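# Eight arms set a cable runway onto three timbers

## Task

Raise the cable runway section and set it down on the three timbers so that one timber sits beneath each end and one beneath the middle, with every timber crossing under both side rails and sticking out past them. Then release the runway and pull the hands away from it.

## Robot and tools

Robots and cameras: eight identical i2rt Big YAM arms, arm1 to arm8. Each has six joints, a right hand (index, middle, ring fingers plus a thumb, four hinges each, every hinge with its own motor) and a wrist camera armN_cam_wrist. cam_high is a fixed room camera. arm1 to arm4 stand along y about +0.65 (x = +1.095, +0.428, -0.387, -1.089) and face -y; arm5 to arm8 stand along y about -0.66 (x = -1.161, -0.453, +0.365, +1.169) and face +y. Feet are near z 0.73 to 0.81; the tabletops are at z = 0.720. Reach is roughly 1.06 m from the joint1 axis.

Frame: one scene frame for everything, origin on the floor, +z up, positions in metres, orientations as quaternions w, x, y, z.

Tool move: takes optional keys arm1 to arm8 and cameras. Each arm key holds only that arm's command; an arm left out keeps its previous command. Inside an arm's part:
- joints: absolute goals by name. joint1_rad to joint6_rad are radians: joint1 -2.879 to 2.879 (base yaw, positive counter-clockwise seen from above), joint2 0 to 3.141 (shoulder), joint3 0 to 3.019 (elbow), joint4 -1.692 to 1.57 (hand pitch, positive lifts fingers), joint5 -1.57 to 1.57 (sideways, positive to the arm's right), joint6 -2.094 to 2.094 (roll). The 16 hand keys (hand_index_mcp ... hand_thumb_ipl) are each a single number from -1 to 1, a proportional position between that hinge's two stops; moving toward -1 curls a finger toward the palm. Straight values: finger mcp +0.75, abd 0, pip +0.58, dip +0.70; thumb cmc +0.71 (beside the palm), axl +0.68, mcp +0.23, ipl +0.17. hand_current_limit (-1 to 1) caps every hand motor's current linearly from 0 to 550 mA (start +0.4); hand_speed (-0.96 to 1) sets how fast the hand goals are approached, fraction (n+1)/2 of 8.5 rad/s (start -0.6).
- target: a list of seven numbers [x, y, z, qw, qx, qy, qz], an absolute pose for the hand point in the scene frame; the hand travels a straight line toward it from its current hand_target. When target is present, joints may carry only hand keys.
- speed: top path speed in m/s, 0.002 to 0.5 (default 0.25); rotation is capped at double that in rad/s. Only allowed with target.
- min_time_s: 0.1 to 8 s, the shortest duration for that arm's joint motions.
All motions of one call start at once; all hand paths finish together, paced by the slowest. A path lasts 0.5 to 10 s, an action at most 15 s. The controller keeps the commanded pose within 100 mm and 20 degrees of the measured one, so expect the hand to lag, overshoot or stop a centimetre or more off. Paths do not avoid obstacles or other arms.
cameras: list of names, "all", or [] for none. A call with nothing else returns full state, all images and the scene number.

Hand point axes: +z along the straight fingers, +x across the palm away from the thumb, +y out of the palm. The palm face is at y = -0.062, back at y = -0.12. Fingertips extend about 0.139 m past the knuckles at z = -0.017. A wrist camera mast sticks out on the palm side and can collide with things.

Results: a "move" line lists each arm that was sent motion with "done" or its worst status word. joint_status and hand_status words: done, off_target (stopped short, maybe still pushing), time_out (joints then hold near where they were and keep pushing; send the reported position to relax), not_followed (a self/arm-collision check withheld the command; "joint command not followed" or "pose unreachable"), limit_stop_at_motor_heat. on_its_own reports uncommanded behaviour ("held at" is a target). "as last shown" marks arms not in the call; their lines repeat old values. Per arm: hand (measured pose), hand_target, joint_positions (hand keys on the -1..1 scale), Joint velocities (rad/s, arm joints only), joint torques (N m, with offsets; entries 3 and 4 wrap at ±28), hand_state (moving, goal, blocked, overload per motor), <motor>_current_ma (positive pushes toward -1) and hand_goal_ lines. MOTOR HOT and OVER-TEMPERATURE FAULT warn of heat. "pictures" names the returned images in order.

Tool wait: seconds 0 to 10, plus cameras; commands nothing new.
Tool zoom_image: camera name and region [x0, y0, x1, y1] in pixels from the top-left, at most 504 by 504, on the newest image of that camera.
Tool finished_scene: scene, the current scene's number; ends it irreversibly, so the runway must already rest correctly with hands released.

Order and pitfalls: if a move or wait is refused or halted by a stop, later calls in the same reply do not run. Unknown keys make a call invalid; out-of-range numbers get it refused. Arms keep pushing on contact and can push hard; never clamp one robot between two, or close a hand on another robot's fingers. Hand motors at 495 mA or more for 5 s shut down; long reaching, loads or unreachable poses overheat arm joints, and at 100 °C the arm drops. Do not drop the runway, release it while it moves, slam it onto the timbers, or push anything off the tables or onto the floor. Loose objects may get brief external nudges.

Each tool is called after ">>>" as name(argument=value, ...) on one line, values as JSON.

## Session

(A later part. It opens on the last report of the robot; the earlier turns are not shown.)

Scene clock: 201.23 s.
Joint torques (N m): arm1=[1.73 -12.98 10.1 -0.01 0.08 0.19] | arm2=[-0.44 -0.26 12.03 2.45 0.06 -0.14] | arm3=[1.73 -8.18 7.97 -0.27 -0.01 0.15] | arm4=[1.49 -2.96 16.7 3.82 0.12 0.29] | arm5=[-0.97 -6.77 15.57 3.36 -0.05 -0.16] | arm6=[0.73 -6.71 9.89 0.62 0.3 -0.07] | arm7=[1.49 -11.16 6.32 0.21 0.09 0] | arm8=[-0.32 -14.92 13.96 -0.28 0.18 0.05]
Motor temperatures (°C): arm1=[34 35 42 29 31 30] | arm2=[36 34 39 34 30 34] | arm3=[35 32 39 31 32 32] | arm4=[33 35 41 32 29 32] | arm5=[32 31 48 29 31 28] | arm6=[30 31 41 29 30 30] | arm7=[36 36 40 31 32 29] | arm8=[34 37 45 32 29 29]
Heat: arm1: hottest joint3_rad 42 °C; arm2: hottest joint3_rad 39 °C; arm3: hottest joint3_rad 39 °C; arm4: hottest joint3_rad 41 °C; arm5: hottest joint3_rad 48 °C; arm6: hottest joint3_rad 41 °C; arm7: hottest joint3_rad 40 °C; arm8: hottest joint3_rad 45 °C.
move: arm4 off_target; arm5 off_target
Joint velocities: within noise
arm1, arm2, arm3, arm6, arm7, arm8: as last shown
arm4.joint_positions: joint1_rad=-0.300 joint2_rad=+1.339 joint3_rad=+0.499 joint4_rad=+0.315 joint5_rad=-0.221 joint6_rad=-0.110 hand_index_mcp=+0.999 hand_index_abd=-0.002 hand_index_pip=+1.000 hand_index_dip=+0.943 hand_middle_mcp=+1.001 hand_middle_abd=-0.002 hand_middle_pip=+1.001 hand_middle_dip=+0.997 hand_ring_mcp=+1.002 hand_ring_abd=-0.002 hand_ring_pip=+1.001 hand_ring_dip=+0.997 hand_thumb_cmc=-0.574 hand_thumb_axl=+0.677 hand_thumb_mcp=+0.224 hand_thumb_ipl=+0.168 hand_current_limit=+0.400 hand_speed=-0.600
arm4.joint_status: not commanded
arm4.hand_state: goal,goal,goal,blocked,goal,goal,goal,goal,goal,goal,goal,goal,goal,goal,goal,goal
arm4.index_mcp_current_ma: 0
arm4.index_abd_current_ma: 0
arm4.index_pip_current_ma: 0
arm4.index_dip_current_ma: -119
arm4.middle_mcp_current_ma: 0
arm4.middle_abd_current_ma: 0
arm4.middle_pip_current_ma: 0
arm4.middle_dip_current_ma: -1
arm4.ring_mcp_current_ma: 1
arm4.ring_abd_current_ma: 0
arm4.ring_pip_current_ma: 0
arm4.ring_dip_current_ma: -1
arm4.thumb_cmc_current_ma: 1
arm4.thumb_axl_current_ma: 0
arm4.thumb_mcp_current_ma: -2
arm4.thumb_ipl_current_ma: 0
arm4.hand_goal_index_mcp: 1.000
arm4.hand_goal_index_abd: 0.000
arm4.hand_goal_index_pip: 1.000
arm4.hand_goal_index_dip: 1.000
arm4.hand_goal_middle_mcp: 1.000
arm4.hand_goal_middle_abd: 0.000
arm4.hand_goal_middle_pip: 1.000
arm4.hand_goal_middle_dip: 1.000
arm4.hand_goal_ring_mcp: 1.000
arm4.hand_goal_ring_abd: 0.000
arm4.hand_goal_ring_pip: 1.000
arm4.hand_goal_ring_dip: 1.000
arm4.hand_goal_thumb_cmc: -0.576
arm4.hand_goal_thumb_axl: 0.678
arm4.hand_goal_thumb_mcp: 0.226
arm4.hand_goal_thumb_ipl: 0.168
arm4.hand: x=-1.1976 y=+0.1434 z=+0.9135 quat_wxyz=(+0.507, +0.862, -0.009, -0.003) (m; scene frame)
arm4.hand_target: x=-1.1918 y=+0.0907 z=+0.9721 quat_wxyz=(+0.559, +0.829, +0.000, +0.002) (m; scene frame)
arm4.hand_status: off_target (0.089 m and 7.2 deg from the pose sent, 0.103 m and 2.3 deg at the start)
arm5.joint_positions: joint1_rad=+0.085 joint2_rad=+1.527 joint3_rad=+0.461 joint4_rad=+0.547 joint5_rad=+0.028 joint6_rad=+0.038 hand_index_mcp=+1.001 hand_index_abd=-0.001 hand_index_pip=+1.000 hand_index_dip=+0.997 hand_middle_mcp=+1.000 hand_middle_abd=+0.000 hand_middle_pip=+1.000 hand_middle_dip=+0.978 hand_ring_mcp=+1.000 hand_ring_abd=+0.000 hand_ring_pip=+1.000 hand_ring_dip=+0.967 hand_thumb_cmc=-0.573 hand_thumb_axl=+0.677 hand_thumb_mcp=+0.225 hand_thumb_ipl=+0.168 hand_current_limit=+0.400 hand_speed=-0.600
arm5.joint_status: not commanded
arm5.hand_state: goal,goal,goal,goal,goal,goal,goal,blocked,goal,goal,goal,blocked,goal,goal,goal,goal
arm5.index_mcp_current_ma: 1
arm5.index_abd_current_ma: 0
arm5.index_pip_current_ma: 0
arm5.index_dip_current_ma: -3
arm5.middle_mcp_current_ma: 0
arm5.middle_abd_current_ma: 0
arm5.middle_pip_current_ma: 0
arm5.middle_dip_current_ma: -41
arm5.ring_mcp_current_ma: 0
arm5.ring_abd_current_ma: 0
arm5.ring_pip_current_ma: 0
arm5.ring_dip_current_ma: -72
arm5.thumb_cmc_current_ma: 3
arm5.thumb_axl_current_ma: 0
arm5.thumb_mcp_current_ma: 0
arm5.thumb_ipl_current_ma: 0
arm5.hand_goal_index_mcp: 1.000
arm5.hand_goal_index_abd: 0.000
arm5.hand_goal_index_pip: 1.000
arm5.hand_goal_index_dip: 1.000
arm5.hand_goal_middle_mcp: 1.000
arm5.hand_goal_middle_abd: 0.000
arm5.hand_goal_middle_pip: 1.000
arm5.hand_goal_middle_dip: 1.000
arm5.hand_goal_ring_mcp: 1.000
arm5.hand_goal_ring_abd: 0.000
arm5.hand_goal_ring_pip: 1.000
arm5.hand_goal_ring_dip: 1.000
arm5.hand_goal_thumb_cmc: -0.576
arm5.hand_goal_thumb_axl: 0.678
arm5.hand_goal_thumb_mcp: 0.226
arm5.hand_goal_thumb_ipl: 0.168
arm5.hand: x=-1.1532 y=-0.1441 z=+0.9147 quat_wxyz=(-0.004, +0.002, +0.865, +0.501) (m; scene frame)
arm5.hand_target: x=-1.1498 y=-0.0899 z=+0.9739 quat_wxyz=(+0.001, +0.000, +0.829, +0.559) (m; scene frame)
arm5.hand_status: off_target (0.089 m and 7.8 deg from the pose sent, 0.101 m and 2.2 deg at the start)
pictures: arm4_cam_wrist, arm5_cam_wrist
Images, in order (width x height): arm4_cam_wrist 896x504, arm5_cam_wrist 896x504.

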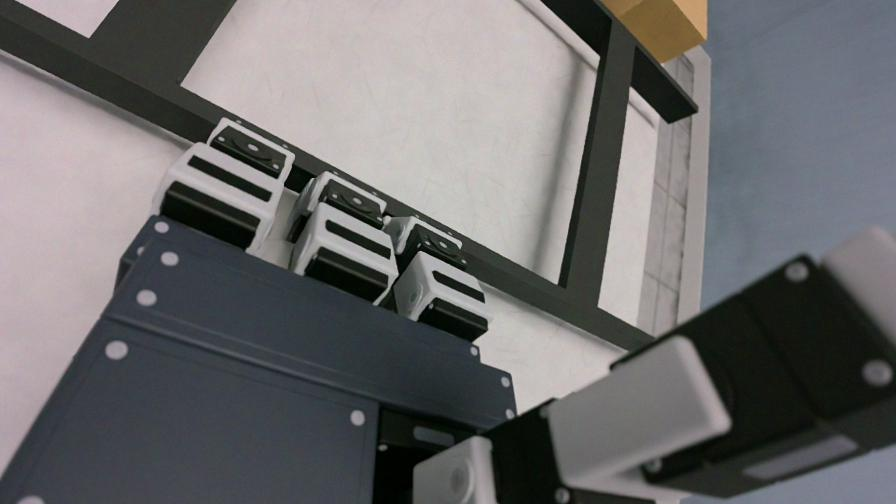

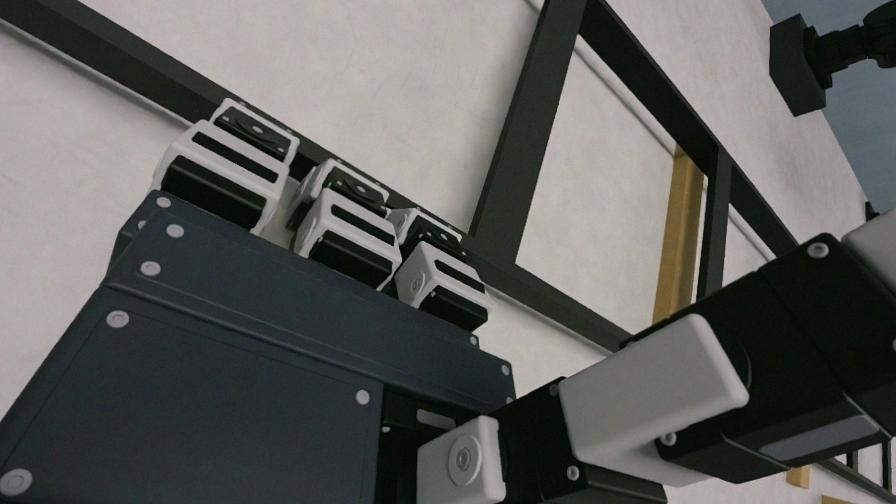

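>>> move(arm4={"target":[-1.196,0.065,1.0,0.6157,0.788,0,0],"speed":0.06}, arm5={"target":[-1.15,-0.065,1.0,0,0,0.788,0.6157],"speed":0.06}, cameras=["arm4_cam_wrist","arm5_cam_wrist"])

Scene clock: 203.90 s.
Joint torques (N m): arm1=[1.96 -13.63 10.06 0.02 0.05 0.2] | arm2=[-0.79 -0.15 12.11 2.44 0.05 -0.1] | arm3=[1.9 -8.06 7.97 -0.24 -0.01 0.15] | arm4=[1.38 -1.73 15.68 8.14 -0.34 0.49] | arm5=[-1.2 -5.25 14.72 7.77 0.21 -0.25] | arm6=[0.73 -6.77 9.89 0.58 0.29 -0.07] | arm7=[1.49 -11.22 6.34 0.23 0.1 0] | arm8=[0.21 -15.79 13.76 -0.28 0.13 -0.06]
Motor temperatures (°C): arm1=[34 35 42 29 31 30] | arm2=[36 34 39 34 30 34] | arm3=[35 32 39 31 32 32] | arm4=[33 35 43 33 29 33] | arm5=[32 31 48 29 31 28] | arm6=[30 31 41 29 30 30] | arm7=[36 36 40 31 32 29] | arm8=[34 37 45 32 29 29]
Heat: arm1: hottest joint3_rad 42 °C; arm2: hottest joint3_rad 39 °C; arm3: hottest joint3_rad 39 °C; arm4: hottest joint3_rad 43 °C; arm5: hottest joint3_rad 48 °C; arm6: hottest joint3_rad 41 °C; arm7: hottest joint3_rad 40 °C; arm8: hottest joint3_rad 45 °C.
move: arm4 off_target; arm5 off_target
Joint velocities: within noise
arm1, arm2, arm3, arm6, arm7, arm8: as last shown
arm4.joint_positions: joint1_rad=-0.300 joint2_rad=+1.350 joint3_rad=+0.491 joint4_rad=+0.373 joint5_rad=-0.225 joint6_rad=-0.105 hand_index_mcp=+1.001 hand_index_abd=-0.001 hand_index_pip=+1.000 hand_index_dip=+0.966 hand_middle_mcp=+1.002 hand_middle_abd=-0.002 hand_middle_pip=+1.001 hand_middle_dip=+1.000 hand_ring_mcp=+1.003 hand_ring_abd=-0.002 hand_ring_pip=+1.001 hand_ring_dip=+0.997 hand_thumb_cmc=-0.574 hand_thumb_axl=+0.677 hand_thumb_mcp=+0.224 hand_thumb_ipl=+0.168 hand_current_limit=+0.400 hand_speed=-0.600
arm4.joint_status: not commanded
arm4.hand_state: goal,goal,goal,blocked,goal,goal,goal,goal,goal,goal,goal,goal,goal,goal,goal,goal
arm4.index_mcp_current_ma: 0
arm4.index_abd_current_ma: 0
arm4.index_pip_current_ma: 0
arm4.index_dip_current_ma: -54
arm4.middle_mcp_current_ma: 1
arm4.middle_abd_current_ma: 0
arm4.middle_pip_current_ma: 0
arm4.middle_dip_current_ma: 0
arm4.ring_mcp_current_ma: 1
arm4.ring_abd_current_ma: 0
arm4.ring_pip_current_ma: 1
arm4.ring_dip_current_ma: -1
arm4.thumb_cmc_current_ma: 1
arm4.thumb_axl_current_ma: 0
arm4.thumb_mcp_current_ma: -2
arm4.thumb_ipl_current_ma: 0
arm4.hand_goal_index_mcp: 1.000
arm4.hand_goal_index_abd: 0.000
arm4.hand_goal_index_pip: 1.000
arm4.hand_goal_index_dip: 1.000
arm4.hand_goal_middle_mcp: 1.000
arm4.hand_goal_middle_abd: 0.000
arm4.hand_goal_middle_pip: 1.000
arm4.hand_goal_middle_dip: 1.000
arm4.hand_goal_ring_mcp: 1.000
arm4.hand_goal_ring_abd: 0.000
arm4.hand_goal_ring_pip: 1.000
arm4.hand_goal_ring_dip: 1.000
arm4.hand_goal_thumb_cmc: -0.576
arm4.hand_goal_thumb_axl: 0.678
arm4.hand_goal_thumb_mcp: 0.226
arm4.hand_goal_thumb_ipl: 0.168
arm4.hand: x=-1.1973 y=+0.1431 z=+0.9190 quat_wxyz=(+0.523, +0.852, -0.007, -0.004) (m; scene frame)
arm4.hand_target: x=-1.1913 y=+0.0931 z=+0.9911 quat_wxyz=(+0.609, +0.793, +0.002, +0.005) (m; scene frame)
arm4.hand_status: off_target (0.113 m and 13.0 deg from the pose sent, 0.117 m and 15.2 deg at the start; pose on its path clipped on 41 of 62 steps)
arm5.joint_positions: joint1_rad=+0.085 joint2_rad=+1.553 joint3_rad=+0.440 joint4_rad=+0.641 joint5_rad=+0.028 joint6_rad=+0.038 hand_index_mcp=+1.002 hand_index_abd=-0.001 hand_index_pip=+1.001 hand_index_dip=+1.000 hand_middle_mcp=+1.002 hand_middle_abd=+0.000 hand_middle_pip=+1.001 hand_middle_dip=+1.000 hand_ring_mcp=+1.001 hand_ring_abd=+0.000 hand_ring_pip=+1.001 hand_ring_dip=+0.980 hand_thumb_cmc=-0.573 hand_thumb_axl=+0.677 hand_thumb_mcp=+0.225 hand_thumb_ipl=+0.168 hand_current_limit=+0.400 hand_speed=-0.600
arm5.joint_status: not commanded
arm5.hand_state: goal,goal,goal,goal,goal,goal,goal,goal,goal,goal,goal,goal,goal,goal,goal,goal
arm5.index_mcp_current_ma: 2
arm5.index_abd_current_ma: 0
arm5.index_pip_current_ma: 1
arm5.index_dip_current_ma: 0
arm5.middle_mcp_current_ma: 1
arm5.middle_abd_current_ma: 0
arm5.middle_pip_current_ma: 1
arm5.middle_dip_current_ma: 0
arm5.ring_mcp_current_ma: 1
arm5.ring_abd_current_ma: 0
arm5.ring_pip_current_ma: 0
arm5.ring_dip_current_ma: -36
arm5.thumb_cmc_current_ma: 3
arm5.thumb_axl_current_ma: 0
arm5.thumb_mcp_current_ma: 0
arm5.thumb_ipl_current_ma: 0
arm5.hand_goal_index_mcp: 1.000
arm5.hand_goal_index_abd: 0.000
arm5.hand_goal_index_pip: 1.000
arm5.hand_goal_index_dip: 1.000
arm5.hand_goal_middle_mcp: 1.000
arm5.hand_goal_middle_abd: 0.000
arm5.hand_goal_middle_pip: 1.000
arm5.hand_goal_middle_dip: 1.000
arm5.hand_goal_ring_mcp: 1.000
arm5.hand_goal_ring_abd: 0.000
arm5.hand_goal_ring_pip: 1.000
arm5.hand_goal_ring_dip: 1.000
arm5.hand_goal_thumb_cmc: -0.576
arm5.hand_goal_thumb_axl: 0.678
arm5.hand_goal_thumb_mcp: 0.226
arm5.hand_goal_thumb_ipl: 0.168
arm5.hand: x=-1.1530 y=-0.1481 z=+0.9171 quat_wxyz=(-0.005, +0.002, +0.853, +0.521) (m; scene frame)
arm5.hand_target: x=-1.1503 y=-0.0958 z=+0.9894 quat_wxyz=(+0.001, +0.001, +0.791, +0.612) (m; scene frame)
arm5.hand_status: off_target (0.117 m and 13.2 deg from the pose sent, 0.116 m and 15.8 deg at the start; pose on its path clipped on 42 of 62 steps)
pictures: arm4_cam_wrist, arm5_cam_wrist
Images, in order (width x height): arm4_cam_wrist 896x504, arm5_cam_wrist 896x504.

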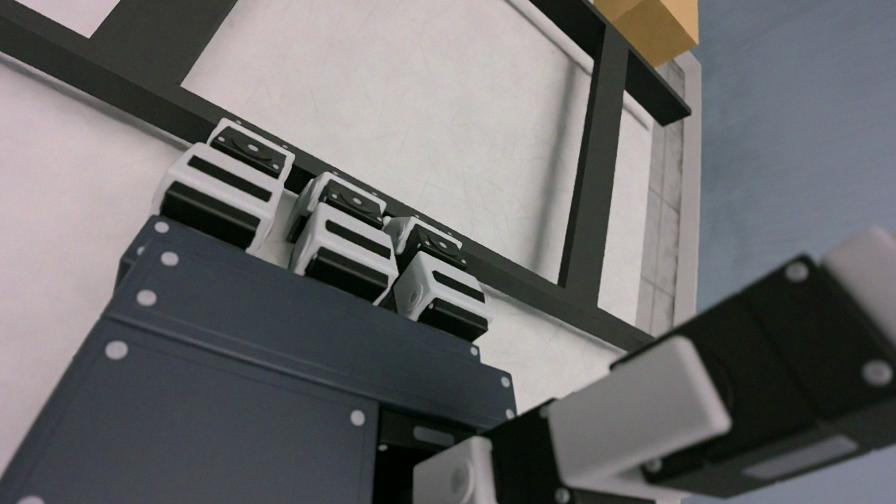

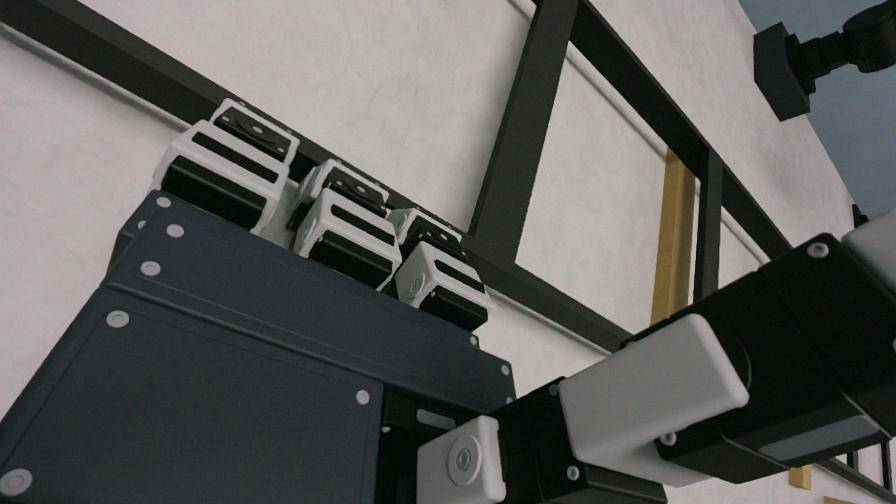

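>>> move(arm4={"target":[-1.17,0.20,0.93,0.5592,0.829,0,0],"speed":0.15}, arm5={"target":[-1.15,-0.21,0.93,0,0,0.829,0.5592],"speed":0.15})

>>> move(arm4={"target":[-1.17,0.20,0.90,0,1,0,0],"speed":0.2,"joints":{"hand_index_mcp":0.754,"hand_middle_mcp":0.754,"hand_ring_mcp":0.754,"hand_index_pip":0.576,"hand_middle_pip":0.576,"hand_ring_pip":0.576,"hand_index_dip":-0.6,"hand_middle_dip":-0.6,"hand_ring_dip":-0.6,"hand_thumb_cmc":0.714}}, arm5={"target":[-1.13,-0.21,0.90,0,0,1,0],"speed":0.2,"joints":{"hand_index_mcp":0.754,"hand_middle_mcp":0.754,"hand_ring_mcp":0.754,"hand_index_pip":0.576,"hand_middle_pip":0.576,"hand_ring_pip":0.576,"hand_index_dip":-0.6,"hand_middle_dip":-0.6,"hand_ring_dip":-0.6,"hand_thumb_cmc":0.714}}, arm3={"target":[-0.55,0.20,0.90,0,1,0,0],"speed":0.2,"joints":{"hand_index_dip":-0.6,"hand_middle_dip":-0.6,"hand_ring_dip":-0.6}}, arm6={"target":[-0.51,-0.21,0.90,0,0,1,0],"speed":0.2,"joints":{"hand_index_dip":-0.6,"hand_middle_dip":-0.6,"hand_ring_dip":-0.6}}, cameras=["arm3_cam_wrist","arm4_cam_wrist","arm5_cam_wrist","arm6_cam_wrist","cam_high"])

Scene clock: 211.17 s.
Joint torques (N m): arm1=[1.55 -13.63 9.99 0.02 0.05 0.22] | arm2=[-0.5 -0.56 12.14 2.41 0.07 -0.12] | arm3=[1.85 -7.88 7.98 -0.28 -0.01 0.14] | arm4=[-1.08 -5.66 5.85 2.47 0.1 0.01] | arm5=[-0.56 -8.29 3.66 3.45 0.24 -0.12] | arm6=[0.73 -6.83 9.91 0.58 0.29 -0.08] | arm7=[1.55 -11.34 6.32 0.23 0.1 0.01] | arm8=[-0.03 -15.21 13.76 -0.34 0.11 0.05]
Motor temperatures (°C): arm1=[34 35 43 29 31 30] | arm2=[36 34 39 34 30 34] | arm3=[35 32 39 31 32 32] | arm4=[33 35 45 34 29 33] | arm5=[32 31 49 30 31 28] | arm6=[30 31 41 29 30 30] | arm7=[36 36 40 31 32 29] | arm8=[34 37 46 32 29 29]
Heat: arm1: hottest joint3_rad 43 °C; arm2: hottest joint3_rad 39 °C; arm3: hottest joint3_rad 39 °C; arm4: hottest joint3_rad 45 °C; arm5: hottest joint3_rad 49 °C; arm6: hottest joint3_rad 41 °C; arm7: hottest joint3_rad 40 °C; arm8: hottest joint3_rad 46 °C.
move: arm4 done; arm5 done
Joint velocities: within noise
arm1, arm2, arm3, arm6, arm7, arm8: as last shown
arm4.joint_positions: joint1_rad=-0.274 joint2_rad=+1.204 joint3_rad=+0.324 joint4_rad=+0.484 joint5_rad=-0.224 joint6_rad=-0.085 hand_index_mcp=+1.000 hand_index_abd=+0.002 hand_index_pip=+1.000 hand_index_dip=+0.997 hand_middle_mcp=+1.000 hand_middle_abd=+0.002 hand_middle_pip=+1.000 hand_middle_dip=+1.000 hand_ring_mcp=+1.000 hand_ring_abd=+0.003 hand_ring_pip=+1.000 hand_ring_dip=+1.000 hand_thumb_cmc=-0.574 hand_thumb_axl=+0.677 hand_thumb_mcp=+0.224 hand_thumb_ipl=+0.168 hand_current_limit=+0.400 hand_speed=-0.600
arm4.joint_status: not commanded
arm4.hand_state: goal,goal,goal,goal,goal,goal,goal,goal,goal,goal,goal,goal,goal,goal,goal,goal
arm4.index_mcp_current_ma: 0
arm4.index_abd_current_ma: 1
arm4.index_pip_current_ma: 0
arm4.index_dip_current_ma: -1
arm4.middle_mcp_current_ma: 0
arm4.middle_abd_current_ma: 1
arm4.middle_pip_current_ma: 0
arm4.middle_dip_current_ma: 0
arm4.ring_mcp_current_ma: 0
arm4.ring_abd_current_ma: 1
arm4.ring_pip_current_ma: 0
arm4.ring_dip_current_ma: 0
arm4.thumb_cmc_current_ma: 1
arm4.thumb_axl_current_ma: 0
arm4.thumb_mcp_current_ma: -2
arm4.thumb_ipl_current_ma: 0
arm4.hand_goal_index_mcp: 1.000
arm4.hand_goal_index_abd: 0.000
arm4.hand_goal_index_pip: 1.000
arm4.hand_goal_index_dip: 1.000
arm4.hand_goal_middle_mcp: 1.000
arm4.hand_goal_middle_abd: 0.000
arm4.hand_goal_middle_pip: 1.000
arm4.hand_goal_middle_dip: 1.000
arm4.hand_goal_ring_mcp: 1.000
arm4.hand_goal_ring_abd: 0.000
arm4.hand_goal_ring_pip: 1.000
arm4.hand_goal_ring_dip: 1.000
arm4.hand_goal_thumb_cmc: -0.576
arm4.hand_goal_thumb_axl: 0.678
arm4.hand_goal_thumb_mcp: 0.226
arm4.hand_goal_thumb_ipl: 0.168
arm4.hand: x=-1.1724 y=+0.1982 z=+0.9298 quat_wxyz=(+0.559, +0.829, +0.001, -0.002) (m; scene frame)
arm4.hand_target: x=-1.1699 y=+0.1999 z=+0.9301 quat_wxyz=(+0.559, +0.829, +0.000, +0.000) (m; scene frame)
arm4.hand_status: done (0.003 m and 0.2 deg from the pose sent, 0.064 m and 5.0 deg at the start)
arm5.joint_positions: joint1_rad=+0.085 joint2_rad=+1.479 joint3_rad=+0.275 joint4_rad=+0.809 joint5_rad=+0.034 joint6_rad=+0.034 hand_index_mcp=+1.000 hand_index_abd=-0.001 hand_index_pip=+1.000 hand_index_dip=+1.000 hand_middle_mcp=+1.000 hand_middle_abd=+0.000 hand_middle_pip=+1.000 hand_middle_dip=+1.000 hand_ring_mcp=+1.000 hand_ring_abd=+0.000 hand_ring_pip=+1.000 hand_ring_dip=+0.997 hand_thumb_cmc=-0.573 hand_thumb_axl=+0.677 hand_thumb_mcp=+0.225 hand_thumb_ipl=+0.168 hand_current_limit=+0.400 hand_speed=-0.600
arm5.joint_status: not commanded
arm5.hand_state: goal,goal,goal,goal,goal,goal,goal,goal,goal,goal,goal,goal,goal,goal,goal,goal
arm5.index_mcp_current_ma: 0
arm5.index_abd_current_ma: 0
arm5.index_pip_current_ma: 0
arm5.index_dip_current_ma: 0
arm5.middle_mcp_current_ma: 0
arm5.middle_abd_current_ma: 0
arm5.middle_pip_current_ma: 0
arm5.middle_dip_current_ma: 0
arm5.ring_mcp_current_ma: 0
arm5.ring_abd_current_ma: 0
arm5.ring_pip_current_ma: 0
arm5.ring_dip_current_ma: -2
arm5.thumb_cmc_current_ma: 3
arm5.thumb_axl_current_ma: 0
arm5.thumb_mcp_current_ma: 0
arm5.thumb_ipl_current_ma: 0
arm5.hand_goal_index_mcp: 1.000
arm5.hand_goal_index_abd: 0.000
arm5.hand_goal_index_pip: 1.000
arm5.hand_goal_index_dip: 1.000
arm5.hand_goal_middle_mcp: 1.000
arm5.hand_goal_middle_abd: 0.000
arm5.hand_goal_middle_pip: 1.000
arm5.hand_goal_middle_dip: 1.000
arm5.hand_goal_ring_mcp: 1.000
arm5.hand_goal_ring_abd: 0.000
arm5.hand_goal_ring_pip: 1.000
arm5.hand_goal_ring_dip: 1.000
arm5.hand_goal_thumb_cmc: -0.576
arm5.hand_goal_thumb_axl: 0.678
arm5.hand_goal_thumb_mcp: 0.226
arm5.hand_goal_thumb_ipl: 0.168
arm5.hand: x=-1.1499 y=-0.2059 z=+0.9270 quat_wxyz=(-0.003, +0.003, +0.832, +0.554) (m; scene frame)
arm5.hand_target: x=-1.1500 y=-0.2099 z=+0.9301 quat_wxyz=(+0.000, +0.000, +0.829, +0.559) (m; scene frame)
arm5.hand_status: done (0.005 m and 0.8 deg from the pose sent, 0.063 m and 5.2 deg at the start)
pictures: none

Scene clock: 214.93 s.
Joint torques (N m): arm1=[1.67 -13.22 10.06 -0.06 0.06 0.19] | arm2=[-0.91 -0.5 12.1 2.44 0.06 -0.1] | arm3=[0.38 -10.46 7.47 0.64 -0.01 0] | arm4=[-1.03 -6.24 10.03 0.54 0.26 -0.03] | arm5=[-1.55 -7.36 10.82 0.16 0.21 -0.12] | arm6=[-0.32 -7.47 12.86 0.5 0.25 -0.07] | arm7=[1.44 -11.16 6.32 0.21 0.09 0] | arm8=[0.21 -15.15 13.96 -0.46 0.13 0.05]
Motor temperatures (°C): arm1=[34 35 43 29 31 30] | arm2=[36 34 39 34 30 34] | arm3=[35 32 39 31 32 32] | arm4=[33 35 45 33 29 33] | arm5=[32 31 49 30 31 28] | arm6=[30 31 41 29 30 30] | arm7=[36 36 40 31 32 29] | arm8=[34 37 46 32 29 29]
Heat: arm1: hottest joint3_rad 43 °C; arm2: hottest joint3_rad 39 °C; arm3: hottest joint3_rad 39 °C; arm4: hottest joint3_rad 45 °C; arm5: hottest joint3_rad 49 °C; arm6: hottest joint3_rad 41 °C; arm7: hottest joint3_rad 40 °C; arm8: hottest joint3_rad 46 °C.
move: arm3 done; arm4 off_target; arm5 off_target; arm6 off_target
Joint velocities: within noise
arm1, arm2, arm7, arm8: as last shown
arm3.joint_positions: joint1_rad=-0.326 joint2_rad=+1.437 joint3_rad=+1.065 joint4_rad=-1.191 joint5_rad=+0.013 joint6_rad=-0.346 hand_index_mcp=+0.754 hand_index_abd=+0.001 hand_index_pip=+0.577 hand_index_dip=-0.596 hand_middle_mcp=+0.754 hand_middle_abd=+0.001 hand_middle_pip=+0.577 hand_middle_dip=-0.597 hand_ring_mcp=+0.754 hand_ring_abd=+0.001 hand_ring_pip=+0.577 hand_ring_dip=-0.597 hand_thumb_cmc=+0.715 hand_thumb_axl=+0.677 hand_thumb_mcp=+0.224 hand_thumb_ipl=+0.168 hand_current_limit=+0.400 hand_speed=-0.600
arm3.joint_status: all done
arm3.hand_state: goal,goal,goal,goal,goal,goal,goal,goal,goal,goal,goal,goal,goal,goal,goal,goal
arm3.index_mcp_current_ma: 0
arm3.index_abd_current_ma: 0
arm3.index_pip_current_ma: 0
arm3.index_dip_current_ma: 1
arm3.middle_mcp_current_ma: 0
arm3.middle_abd_current_ma: 0
arm3.middle_pip_current_ma: 0
arm3.middle_dip_current_ma: 1
arm3.ring_mcp_current_ma: 0
arm3.ring_abd_current_ma: 0
arm3.ring_pip_current_ma: 0
arm3.ring_dip_current_ma: 1
arm3.thumb_cmc_current_ma: 0
arm3.thumb_axl_current_ma: 0
arm3.thumb_mcp_current_ma: -1
arm3.thumb_ipl_current_ma: 0
arm3.hand_goal_index_mcp: 0.754
arm3.hand_goal_index_abd: 0.000
arm3.hand_goal_index_pip: 0.576
arm3.hand_goal_index_dip: -0.600
arm3.hand_goal_middle_mcp: 0.754
arm3.hand_goal_middle_abd: 0.000
arm3.hand_goal_middle_pip: 0.576
arm3.hand_goal_middle_dip: -0.600
arm3.hand_goal_ring_mcp: 0.754
arm3.hand_goal_ring_abd: 0.000
arm3.hand_goal_ring_pip: 0.576
arm3.hand_goal_ring_dip: -0.600
arm3.hand_goal_thumb_cmc: 0.714
arm3.hand_goal_thumb_axl: 0.678
arm3.hand_goal_thumb_mcp: 0.226
arm3.hand_goal_thumb_ipl: 0.168
arm3.hand: x=-0.5465 y=+0.2002 z=+0.9077 quat_wxyz=(+0.003, +1.000, +0.002, -0.002) (m; scene frame)
arm3.hand_target: x=-0.5500 y=+0.2001 z=+0.9001 quat_wxyz=(+0.000, +1.000, +0.000, +0.000) (m; scene frame)
arm3.hand_status: done (0.008 m and 0.5 deg from the pose sent, 0.142 m and 0.8 deg at the start)
arm4.joint_positions: joint1_rad=-0.213 joint2_rad=+1.309 joint3_rad=+1.023 joint4_rad=-1.306 joint5_rad=-0.014 joint6_rad=-0.169 hand_index_mcp=+0.755 hand_index_abd=-0.001 hand_index_pip=+0.579 hand_index_dip=-0.596 hand_middle_mcp=+0.755 hand_middle_abd=-0.001 hand_middle_pip=+0.579 hand_middle_dip=-0.597 hand_ring_mcp=+0.755 hand_ring_abd=+0.000 hand_ring_pip=+0.579 hand_ring_dip=-0.597 hand_thumb_cmc=+0.716 hand_thumb_axl=+0.677 hand_thumb_mcp=+0.224 hand_thumb_ipl=+0.168 hand_current_limit=+0.400 hand_speed=-0.600
arm4.joint_status: all done
arm4.hand_state: goal,goal,goal,goal,goal,goal,goal,goal,goal,goal,goal,goal,goal,goal,goal,goal
arm4.index_mcp_current_ma: 0
arm4.index_abd_current_ma: 0
arm4.index_pip_current_ma: 1
arm4.index_dip_current_ma: 2
arm4.middle_mcp_current_ma: 0
arm4.middle_abd_current_ma: 0
arm4.middle_pip_current_ma: 1
arm4.middle_dip_current_ma: 2
arm4.ring_mcp_current_ma: 0
arm4.ring_abd_current_ma: 0
arm4.ring_pip_current_ma: 1
arm4.ring_dip_current_ma: 2
arm4.thumb_cmc_current_ma: 1
arm4.thumb_axl_current_ma: 0
arm4.thumb_mcp_current_ma: -2
arm4.thumb_ipl_current_ma: 0
arm4.hand_goal_index_mcp: 0.754
arm4.hand_goal_index_abd: 0.000
arm4.hand_goal_index_pip: 0.576
arm4.hand_goal_index_dip: -0.600
arm4.hand_goal_middle_mcp: 0.754
arm4.hand_goal_middle_abd: 0.000
arm4.hand_goal_middle_pip: 0.576
arm4.hand_goal_middle_dip: -0.600
arm4.hand_goal_ring_mcp: 0.754
arm4.hand_goal_ring_abd: 0.000
arm4.hand_goal_ring_pip: 0.576
arm4.hand_goal_ring_dip: -0.600
arm4.hand_goal_thumb_cmc: 0.714
arm4.hand_goal_thumb_axl: 0.678
arm4.hand_goal_thumb_mcp: 0.226
arm4.hand_goal_thumb_ipl: 0.168
arm4.hand: x=-1.1710 y=+0.2146 z=+0.8875 quat_wxyz=(-0.008, +1.000, -0.005, +0.004) (m; scene frame)
arm4.hand_target: x=-1.1698 y=+0.2005 z=+0.9001 quat_wxyz=(+0.000, +1.000, +0.000, +0.000) (m; scene frame)
arm4.hand_status: off_target (0.019 m and 1.2 deg from the pose sent, 0.030 m and 68.0 deg at the start)
arm5.joint_positions: joint1_rad=+0.026 joint2_rad=+1.352 joint3_rad=+0.900 joint4_rad=-1.144 joint5_rad=-0.011 joint6_rad=-0.018 hand_index_mcp=+0.755 hand_index_abd=-0.001 hand_index_pip=+0.579 hand_index_dip=-0.596 hand_middle_mcp=+0.755 hand_middle_abd=+0.000 hand_middle_pip=+0.579 hand_middle_dip=-0.596 hand_ring_mcp=+0.755 hand_ring_abd=+0.000 hand_ring_pip=+0.579 hand_ring_dip=-0.597 hand_thumb_cmc=+0.716 hand_thumb_axl=+0.677 hand_thumb_mcp=+0.224 hand_thumb_ipl=+0.168 hand_current_limit=+0.400 hand_speed=-0.600
arm5.joint_status: all done
arm5.hand_state: goal,goal,goal,goal,goal,goal,goal,goal,goal,goal,goal,goal,goal,goal,goal,goal
arm5.index_mcp_current_ma: 1
arm5.index_abd_current_ma: 0
arm5.index_pip_current_ma: 2
arm5.index_dip_current_ma: 4
arm5.middle_mcp_current_ma: 1
arm5.middle_abd_current_ma: 0
arm5.middle_pip_current_ma: 2
arm5.middle_dip_current_ma: 3
arm5.ring_mcp_current_ma: 1
arm5.ring_abd_current_ma: 0
arm5.ring_pip_current_ma: 3
arm5.ring_dip_current_ma: 3
arm5.thumb_cmc_current_ma: 2
arm5.thumb_axl_current_ma: 0
arm5.thumb_mcp_current_ma: -2
arm5.thumb_ipl_current_ma: 0
arm5.hand_goal_index_mcp: 0.754
arm5.hand_goal_index_abd: 0.000
arm5.hand_goal_index_pip: 0.576
arm5.hand_goal_index_dip: -0.600
arm5.hand_goal_middle_mcp: 0.754
arm5.hand_goal_middle_abd: 0.000
arm5.hand_goal_middle_pip: 0.576
arm5.hand_goal_middle_dip: -0.600
arm5.hand_goal_ring_mcp: 0.754
arm5.hand_goal_ring_abd: 0.000
arm5.hand_goal_ring_pip: 0.576
arm5.hand_goal_ring_dip: -0.600
arm5.hand_goal_thumb_cmc: 0.714
arm5.hand_goal_thumb_axl: 0.678
arm5.hand_goal_thumb_mcp: 0.226
arm5.hand_goal_thumb_ipl: 0.168
arm5.hand: x=-1.1352 y=-0.2306 z=+0.8851 quat_wxyz=(-0.001, -0.001, +1.000, -0.013) (m; scene frame)
arm5.hand_target: x=-1.1301 y=-0.2110 z=+0.9002 quat_wxyz=(+0.000, +0.000, +1.000, +0.000) (m; scene frame)
arm5.hand_status: off_target (0.026 m and 1.5 deg from the pose sent, 0.034 m and 67.3 deg at the start)
arm6.joint_positions: joint1_rad=+0.199 joint2_rad=+1.395 joint3_rad=+0.932 joint4_rad=-1.176 joint5_rad=-0.001 joint6_rad=+0.227 hand_index_mcp=+0.755 hand_index_abd=+0.001 hand_index_pip=+0.577 hand_index_dip=-0.597 hand_middle_mcp=+0.755 hand_middle_abd=+0.001 hand_middle_pip=+0.577 hand_middle_dip=-0.597 hand_ring_mcp=+0.755 hand_ring_abd=+0.001 hand_ring_pip=+0.577 hand_ring_dip=-0.596 hand_thumb_cmc=+0.715 hand_thumb_axl=+0.677 hand_thumb_mcp=+0.224 hand_thumb_ipl=+0.168 hand_current_limit=+0.400 hand_speed=-0.600
arm6.joint_status: all done
arm6.hand_state: goal,goal,goal,goal,goal,goal,goal,goal,goal,goal,overload,goal,goal,goal,goal,goal
arm6.index_mcp_current_ma: 1
arm6.index_abd_current_ma: 1
arm6.index_pip_current_ma: 1
arm6.index_dip_current_ma: 5
arm6.middle_mcp_current_ma: 1
arm6.middle_abd_current_ma: 1
arm6.middle_pip_current_ma: 1
arm6.middle_dip_current_ma: 5
arm6.ring_mcp_current_ma: 1
arm6.ring_abd_current_ma: 1
arm6.ring_pip_current_ma: 0
arm6.ring_dip_current_ma: 5
arm6.thumb_cmc_current_ma: 2
arm6.thumb_axl_current_ma: -1
arm6.thumb_mcp_current_ma: -4
arm6.thumb_ipl_current_ma: 0
arm6.hand_goal_index_mcp: 0.754
arm6.hand_goal_index_abd: 0.000
arm6.hand_goal_index_pip: 0.576
arm6.hand_goal_index_dip: -0.600
arm6.hand_goal_middle_mcp: 0.754
arm6.hand_goal_middle_abd: 0.000
arm6.hand_goal_middle_pip: 0.576
arm6.hand_goal_middle_dip: -0.600
arm6.hand_goal_ring_mcp: 0.754
arm6.hand_goal_ring_abd: 0.000
arm6.hand_goal_ring_pip: 0.576
arm6.hand_goal_ring_dip: -0.600
arm6.hand_goal_thumb_cmc: 0.714
arm6.hand_goal_thumb_axl: 0.678
arm6.hand_goal_thumb_mcp: 0.226
arm6.hand_goal_thumb_ipl: 0.168
arm6.hand: x=-0.5072 y=-0.2367 z=+0.8796 quat_wxyz=(+0.005, +0.000, +1.000, -0.028) (m; scene frame)
arm6.hand_target: x=-0.5098 y=-0.2116 z=+0.9006 quat_wxyz=(+0.000, +0.000, +1.000, +0.000) (m; scene frame)
arm6.hand_status: off_target (0.034 m and 3.2 deg from the pose sent, 0.077 m and 1.9 deg at the start)
pictures: arm3_cam_wrist, arm4_cam_wrist, arm5_cam_wrist, arm6_cam_wrist, cam_high
Images, in order (width x height): arm3_cam_wrist 896x504, arm4_cam_wrist 896x504, arm5_cam_wrist 896x504, arm6_cam_wrist 896x504, cam_high 896x504.

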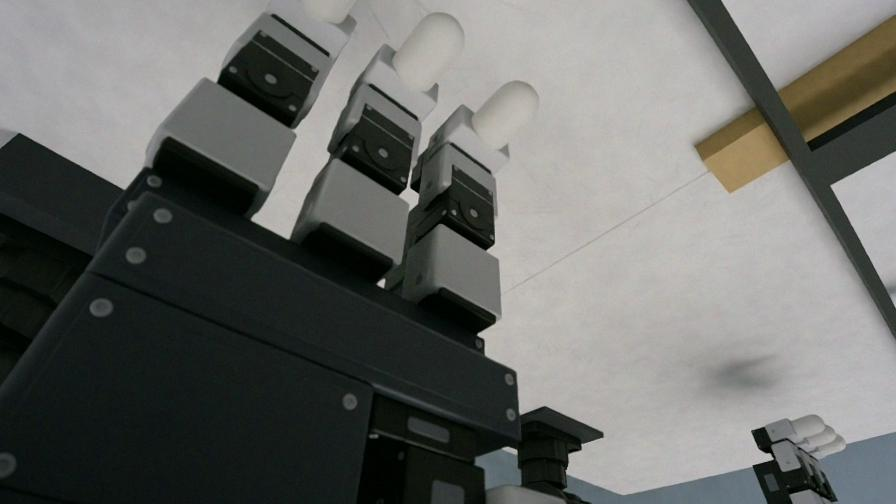

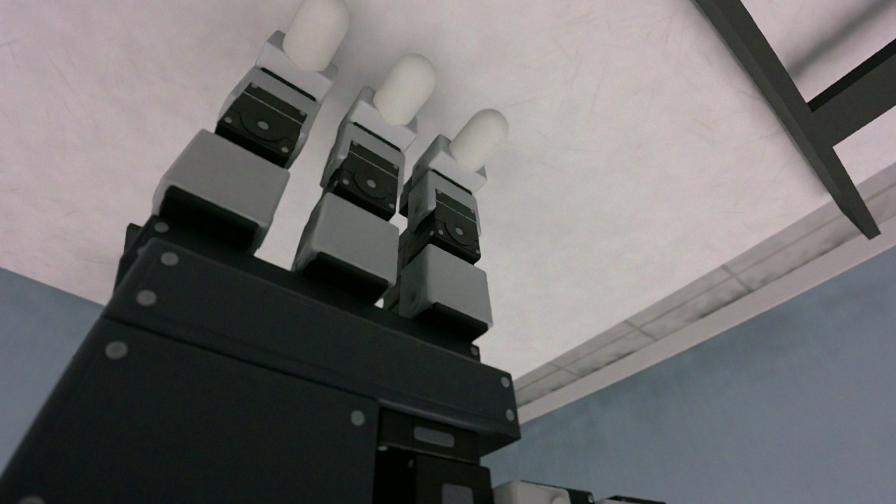

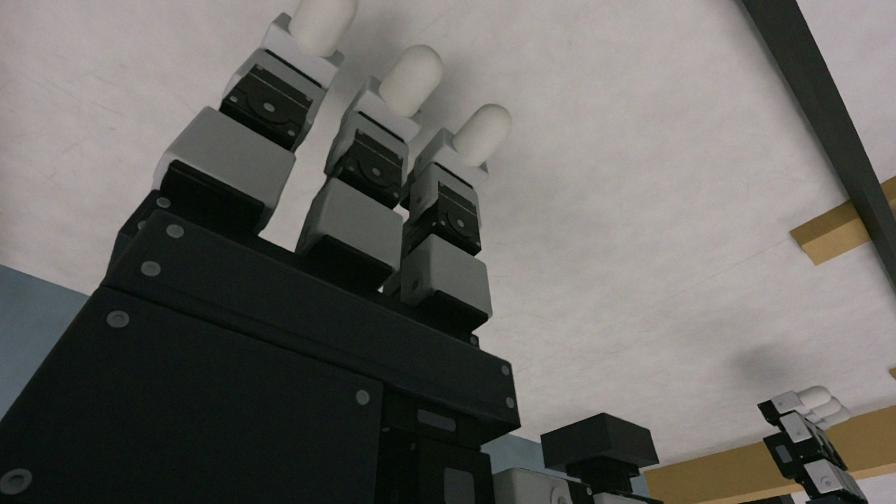

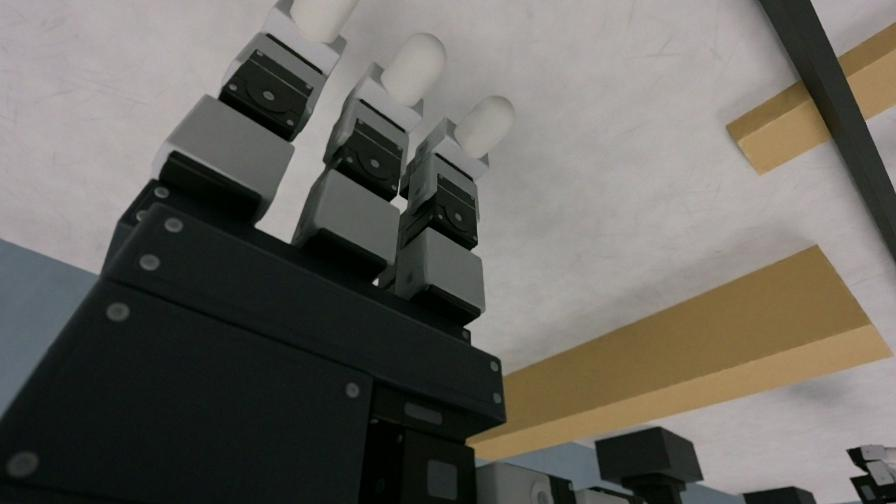

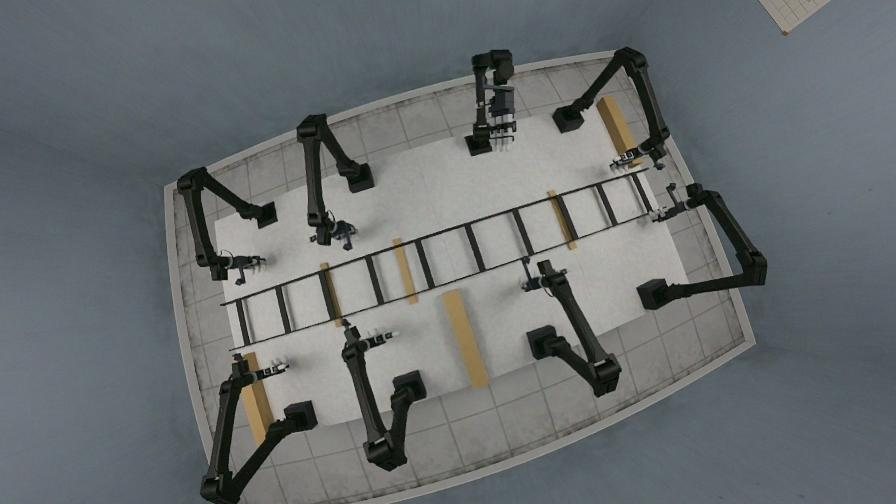

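>>> move(arm3={"target":[-0.55,0.175,0.830,0,1,0,0],"speed":0.15}, arm4={"target":[-1.17,0.175,0.840,0,1,0,0],"speed":0.15}, arm5={"target":[-1.13,-0.175,0.840,0,0,1,0],"speed":0.15}, arm6={"target":[-0.51,-0.175,0.840,0,0,1,0],"speed":0.15}, cameras=[])

Scene clock: 217.10 s.
Joint torques (N m): arm1=[1.55 -13.33 9.98 -0.02 0.05 0.23] | arm2=[-0.44 -0.09 12.23 2.52 0.06 -0.12] | arm3=[1.9 -12.34 7.16 0.59 -0.01 0.14] | arm4=[-0.97 -7.65 6.45 1.33 0.25 0.08] | arm5=[-1.08 -8.53 9.57 1.28 0.18 -0.04] | arm6=[-0.09 -9.47 11.56 0.54 0.24 -0.08] | arm7=[1.55 -11.22 6.37 0.25 0.1 0.01] | arm8=[0.38 -15.56 14.19 -0.17 0.22 0.03]
Motor temperatures (°C): arm1=[34 35 43 29 31 30] | arm2=[36 34 39 34 30 34] | arm3=[35 32 39 31 32 32] | arm4=[33 35 45 33 29 33] | arm5=[32 31 49 30 31 28] | arm6=[30 31 41 29 30 30] | arm7=[36 36 40 31 32 29] | arm8=[34 37 46 32 29 29]
Heat: arm1: hottest joint3_rad 43 °C; arm2: hottest joint3_rad 39 °C; arm3: hottest joint3_rad 39 °C; arm4: hottest joint3_rad 45 °C; arm5: hottest joint3_rad 49 °C; arm6: hottest joint3_rad 41 °C; arm7: hottest joint3_rad 40 °C; arm8: hottest joint3_rad 46 °C.
move: arm3 done; arm4 done; arm5 off_target; arm6 off_target
Joint velocities: within noise
arm1, arm2, arm8: as last shown
arm3.joint_positions: joint1_rad=-0.324 joint2_rad=+1.589 joint3_rad=+1.023 joint4_rad=-1.006 joint5_rad=+0.013 joint6_rad=-0.345 hand_index_mcp=+0.754 hand_index_abd=+0.001 hand_index_pip=+0.577 hand_index_dip=-0.596 hand_middle_mcp=+0.754 hand_middle_abd=+0.001 hand_middle_pip=+0.577 hand_middle_dip=-0.597 hand_ring_mcp=+0.754 hand_ring_abd=+0.001 hand_ring_pip=+0.577 hand_ring_dip=-0.597 hand_thumb_cmc=+0.715 hand_thumb_axl=+0.677 hand_thumb_mcp=+0.224 hand_thumb_ipl=+0.168 hand_current_limit=+0.400 hand_speed=-0.600
arm3.joint_status: not commanded
arm3.hand_state: goal,goal,goal,goal,goal,goal,goal,goal,goal,goal,goal,goal,goal,goal,goal,goal
arm3.index_mcp_current_ma: 0
arm3.index_abd_current_ma: 0
arm3.index_pip_current_ma: 0
arm3.index_dip_current_ma: 1
arm3.middle_mcp_current_ma: 0
arm3.middle_abd_current_ma: 0
arm3.middle_pip_current_ma: 0
arm3.middle_dip_current_ma: 1
arm3.ring_mcp_current_ma: 0
arm3.ring_abd_current_ma: 0
arm3.ring_pip_current_ma: 0
arm3.ring_dip_current_ma: 1
arm3.thumb_cmc_current_ma: 0
arm3.thumb_axl_current_ma: 0
arm3.thumb_mcp_current_ma: -1
arm3.thumb_ipl_current_ma: 0
arm3.hand_goal_index_mcp: 0.754
arm3.hand_goal_index_abd: 0.000
arm3.hand_goal_index_pip: 0.576
arm3.hand_goal_index_dip: -0.600
arm3.hand_goal_middle_mcp: 0.754
arm3.hand_goal_middle_abd: 0.000
arm3.hand_goal_middle_pip: 0.576
arm3.hand_goal_middle_dip: -0.600
arm3.hand_goal_ring_mcp: 0.754
arm3.hand_goal_ring_abd: 0.000
arm3.hand_goal_ring_pip: 0.576
arm3.hand_goal_ring_dip: -0.600
arm3.hand_goal_thumb_cmc: 0.714
arm3.hand_goal_thumb_axl: 0.678
arm3.hand_goal_thumb_mcp: 0.226
arm3.hand_goal_thumb_ipl: 0.168
arm3.hand: x=-0.5526 y=+0.1785 z=+0.8341 quat_wxyz=(-0.001, +1.000, +0.002, +0.000) (m; scene frame)
arm3.hand_target: x=-0.5500 y=+0.1750 z=+0.8301 quat_wxyz=(+0.000, +1.000, +0.000, +0.000) (m; scene frame)
arm3.hand_status: done (0.006 m and 0.2 deg from the pose sent, 0.082 m and 0.5 deg at the start)
arm4.joint_positions: joint1_rad=-0.200 joint2_rad=+1.432 joint3_rad=+1.023 joint4_rad=-1.160 joint5_rad=-0.014 joint6_rad=-0.169 hand_index_mcp=+0.755 hand_index_abd=-0.001 hand_index_pip=+0.579 hand_index_dip=-0.596 hand_middle_mcp=+0.755 hand_middle_abd=-0.001 hand_middle_pip=+0.579 hand_middle_dip=-0.597 hand_ring_mcp=+0.755 hand_ring_abd=+0.000 hand_ring_pip=+0.579 hand_ring_dip=-0.597 hand_thumb_cmc=+0.716 hand_thumb_axl=+0.677 hand_thumb_mcp=+0.224 hand_thumb_ipl=+0.168 hand_current_limit=+0.400 hand_speed=-0.600
arm4.joint_status: not commanded
arm4.hand_state: goal,goal,goal,goal,goal,goal,goal,goal,goal,goal,goal,goal,goal,goal,goal,goal
arm4.index_mcp_current_ma: 0
arm4.index_abd_current_ma: 0
arm4.index_pip_current_ma: 1
arm4.index_dip_current_ma: 2
arm4.middle_mcp_current_ma: 0
arm4.middle_abd_current_ma: 0
arm4.middle_pip_current_ma: 1
arm4.middle_dip_current_ma: 2
arm4.ring_mcp_current_ma: 0
arm4.ring_abd_current_ma: 0
arm4.ring_pip_current_ma: 1
arm4.ring_dip_current_ma: 2
arm4.thumb_cmc_current_ma: 1
arm4.thumb_axl_current_ma: 0
arm4.thumb_mcp_current_ma: -2
arm4.thumb_ipl_current_ma: 0
arm4.hand_goal_index_mcp: 0.754
arm4.hand_goal_index_abd: 0.000
arm4.hand_goal_index_pip: 0.576
arm4.hand_goal_index_dip: -0.600
arm4.hand_goal_middle_mcp: 0.754
arm4.hand_goal_middle_abd: 0.000
arm4.hand_goal_middle_pip: 0.576
arm4.hand_goal_middle_dip: -0.600
arm4.hand_goal_ring_mcp: 0.754
arm4.hand_goal_ring_abd: 0.000
arm4.hand_goal_ring_pip: 0.576
arm4.hand_goal_ring_dip: -0.600
arm4.hand_goal_thumb_cmc: 0.714
arm4.hand_goal_thumb_axl: 0.678
arm4.hand_goal_thumb_mcp: 0.226
arm4.hand_goal_thumb_ipl: 0.168
arm4.hand: x=-1.1723 y=+0.1770 z=+0.8468 quat_wxyz=(+0.003, +1.000, +0.001, +0.002) (m; scene frame)
arm4.hand_target: x=-1.1699 y=+0.1751 z=+0.8401 quat_wxyz=(+0.000, +1.000, +0.000, +0.000) (m; scene frame)
arm4.hand_status: done (0.007 m and 0.4 deg from the pose sent, 0.062 m and 1.2 deg at the start)
arm5.joint_positions: joint1_rad=+0.026 joint2_rad=+1.523 joint3_rad=+0.911 joint4_rad=-0.996 joint5_rad=-0.011 joint6_rad=-0.018 hand_index_mcp=+0.755 hand_index_abd=-0.001 hand_index_pip=+0.578 hand_index_dip=-0.596 hand_middle_mcp=+0.755 hand_middle_abd=+0.000 hand_middle_pip=+0.578 hand_middle_dip=-0.596 hand_ring_mcp=+0.755 hand_ring_abd=+0.000 hand_ring_pip=+0.579 hand_ring_dip=-0.597 hand_thumb_cmc=+0.716 hand_thumb_axl=+0.677 hand_thumb_mcp=+0.224 hand_thumb_ipl=+0.168 hand_current_limit=+0.400 hand_speed=-0.600
arm5.joint_status: not commanded
arm5.hand_state: goal,goal,goal,goal,goal,goal,goal,goal,goal,goal,goal,goal,goal,goal,goal,goal
arm5.index_mcp_current_ma: 0
arm5.index_abd_current_ma: 0
arm5.index_pip_current_ma: 2
arm5.index_dip_current_ma: 4
arm5.middle_mcp_current_ma: 0
arm5.middle_abd_current_ma: 0
arm5.middle_pip_current_ma: 2
arm5.middle_dip_current_ma: 3
arm5.ring_mcp_current_ma: 0
arm5.ring_abd_current_ma: 0
arm5.ring_pip_current_ma: 3
arm5.ring_dip_current_ma: 3
arm5.thumb_cmc_current_ma: 1
arm5.thumb_axl_current_ma: 0
arm5.thumb_mcp_current_ma: -3
arm5.thumb_ipl_current_ma: 0
arm5.hand_goal_index_mcp: 0.754
arm5.hand_goal_index_abd: 0.000
arm5.hand_goal_index_pip: 0.576
arm5.hand_goal_index_dip: -0.600
arm5.hand_goal_middle_mcp: 0.754
arm5.hand_goal_middle_abd: 0.000
arm5.hand_goal_middle_pip: 0.576
arm5.hand_goal_middle_dip: -0.600
arm5.hand_goal_ring_mcp: 0.754
arm5.hand_goal_ring_abd: 0.000
arm5.hand_goal_ring_pip: 0.576
arm5.hand_goal_ring_dip: -0.600
arm5.hand_goal_thumb_cmc: 0.714
arm5.hand_goal_thumb_axl: 0.678
arm5.hand_goal_thumb_mcp: 0.226
arm5.hand_goal_thumb_ipl: 0.168
arm5.hand: x=-1.1341 y=-0.1989 z=+0.8290 quat_wxyz=(-0.001, -0.001, +1.000, -0.019) (m; scene frame)
arm5.hand_target: x=-1.1301 y=-0.1761 z=+0.8406 quat_wxyz=(+0.000, +0.000, +1.000, +0.000) (m; scene frame)
arm5.hand_status: off_target (0.027 m and 2.2 deg from the pose sent, 0.072 m and 1.5 deg at the start)
arm6.joint_positions: joint1_rad=+0.180 joint2_rad=+1.564 joint3_rad=+0.941 joint4_rad=-1.014 joint5_rad=-0.001 joint6_rad=+0.208 hand_index_mcp=+0.755 hand_index_abd=+0.001 hand_index_pip=+0.577 hand_index_dip=-0.597 hand_middle_mcp=+0.755 hand_middle_abd=+0.001 hand_middle_pip=+0.577 hand_middle_dip=-0.597 hand_ring_mcp=+0.755 hand_ring_abd=+0.001 hand_ring_pip=+0.577 hand_ring_dip=-0.596 hand_thumb_cmc=+0.715 hand_thumb_axl=+0.677 hand_thumb_mcp=+0.224 hand_thumb_ipl=+0.168 hand_current_limit=+0.400 hand_speed=-0.600
arm6.joint_status: not commanded
arm6.hand_state: goal,goal,goal,goal,goal,goal,goal,goal,goal,goal,overload,goal,goal,goal,goal,goal
arm6.index_mcp_current_ma: 1
arm6.index_abd_current_ma: 1
arm6.index_pip_current_ma: 1
arm6.index_dip_current_ma: 5
arm6.middle_mcp_current_ma: 1
arm6.middle_abd_current_ma: 1
arm6.middle_pip_current_ma: 1
arm6.middle_dip_current_ma: 5
arm6.ring_mcp_current_ma: 1
arm6.ring_abd_current_ma: 1
arm6.ring_pip_current_ma: 0
arm6.ring_dip_current_ma: 5
arm6.thumb_cmc_current_ma: 2
arm6.thumb_axl_current_ma: -1
arm6.thumb_mcp_current_ma: -4
arm6.thumb_ipl_current_ma: 0
arm6.hand_goal_index_mcp: 0.754
arm6.hand_goal_index_abd: 0.000
arm6.hand_goal_index_pip: 0.576
arm6.hand_goal_index_dip: -0.600
arm6.hand_goal_middle_mcp: 0.754
arm6.hand_goal_middle_abd: 0.000
arm6.hand_goal_middle_pip: 0.576
arm6.hand_goal_middle_dip: -0.600
arm6.hand_goal_ring_mcp: 0.754
arm6.hand_goal_ring_abd: 0.000
arm6.hand_goal_ring_pip: 0.576
arm6.hand_goal_ring_dip: -0.600
arm6.hand_goal_thumb_cmc: 0.714
arm6.hand_goal_thumb_axl: 0.678
arm6.hand_goal_thumb_mcp: 0.226
arm6.hand_goal_thumb_ipl: 0.168
arm6.hand: x=-0.5078 y=-0.2017 z=+0.8220 quat_wxyz=(+0.005, +0.001, +1.000, -0.027) (m; scene frame)
arm6.hand_target: x=-0.5097 y=-0.1763 z=+0.8408 quat_wxyz=(+0.000, +0.000, +1.000, +0.000) (m; scene frame)
arm6.hand_status: off_target (0.032 m and 3.2 deg from the pose sent, 0.073 m and 3.2 deg at the start)
arm7.joint_positions: joint1_rad=-0.008 joint2_rad=+1.394 joint3_rad=+0.944 joint4_rad=-1.112 joint5_rad=+0.000 joint6_rad=-0.042 hand_index_mcp=+0.755 hand_index_abd=+0.000 hand_index_pip=+0.579 hand_index_dip=-0.798 hand_middle_mcp=+0.755 hand_middle_abd=+0.000 hand_middle_pip=+0.578 hand_middle_dip=-0.797 hand_ring_mcp=+0.755 hand_ring_abd=+0.000 hand_ring_pip=+0.578 hand_ring_dip=-0.798 hand_thumb_cmc=+0.712 hand_thumb_axl=+0.677 hand_thumb_mcp=+0.223 hand_thumb_ipl=+0.168 hand_current_limit=+0.750 hand_speed=-0.600
arm7.joint_status: not commanded
arm7.hand_state: goal,goal,goal,goal,goal,goal,goal,goal,goal,goal,goal,goal,goal,goal,goal,goal
arm7.index_mcp_current_ma: 2
arm7.index_abd_current_ma: 0
arm7.index_pip_current_ma: 6
arm7.index_dip_current_ma: 5
arm7.middle_mcp_current_ma: 2
arm7.middle_abd_current_ma: 0
arm7.middle_pip_current_ma: 5
arm7.middle_dip_current_ma: 5
arm7.ring_mcp_current_ma: 2
arm7.ring_abd_current_ma: 1
arm7.ring_pip_current_ma: 5
arm7.ring_dip_current_ma: 5
arm7.thumb_cmc_current_ma: -4
arm7.thumb_axl_current_ma: -1
arm7.thumb_mcp_current_ma: -9
arm7.thumb_ipl_current_ma: -1
arm7.hand_goal_index_mcp: 0.754
arm7.hand_goal_index_abd: 0.000
arm7.hand_goal_index_pip: 0.576
arm7.hand_goal_index_dip: -0.800
arm7.hand_goal_middle_mcp: 0.754
arm7.hand_goal_middle_abd: 0.000
arm7.hand_goal_middle_pip: 0.576
arm7.hand_goal_middle_dip: -0.800
arm7.hand_goal_ring_mcp: 0.754
arm7.hand_goal_ring_abd: 0.000
arm7.hand_goal_ring_pip: 0.576
arm7.hand_goal_ring_dip: -0.800
arm7.hand_goal_thumb_cmc: 0.714
arm7.hand_goal_thumb_axl: 0.678
arm7.hand_goal_thumb_mcp: 0.226
arm7.hand_goal_thumb_ipl: 0.168
arm7.hand: x=+0.4041 y=-0.1943 z=+0.8997 quat_wxyz=(+0.000, +0.000, +1.000, +0.003) (m; scene frame)
arm7.hand_target: x=+0.4051 y=-0.1999 z=+0.9000 quat_wxyz=(+0.000, +0.000, +1.000, +0.000) (m; scene frame)
arm7.hand_status: not commanded
pictures: none
No camera images: "cameras" was empty.


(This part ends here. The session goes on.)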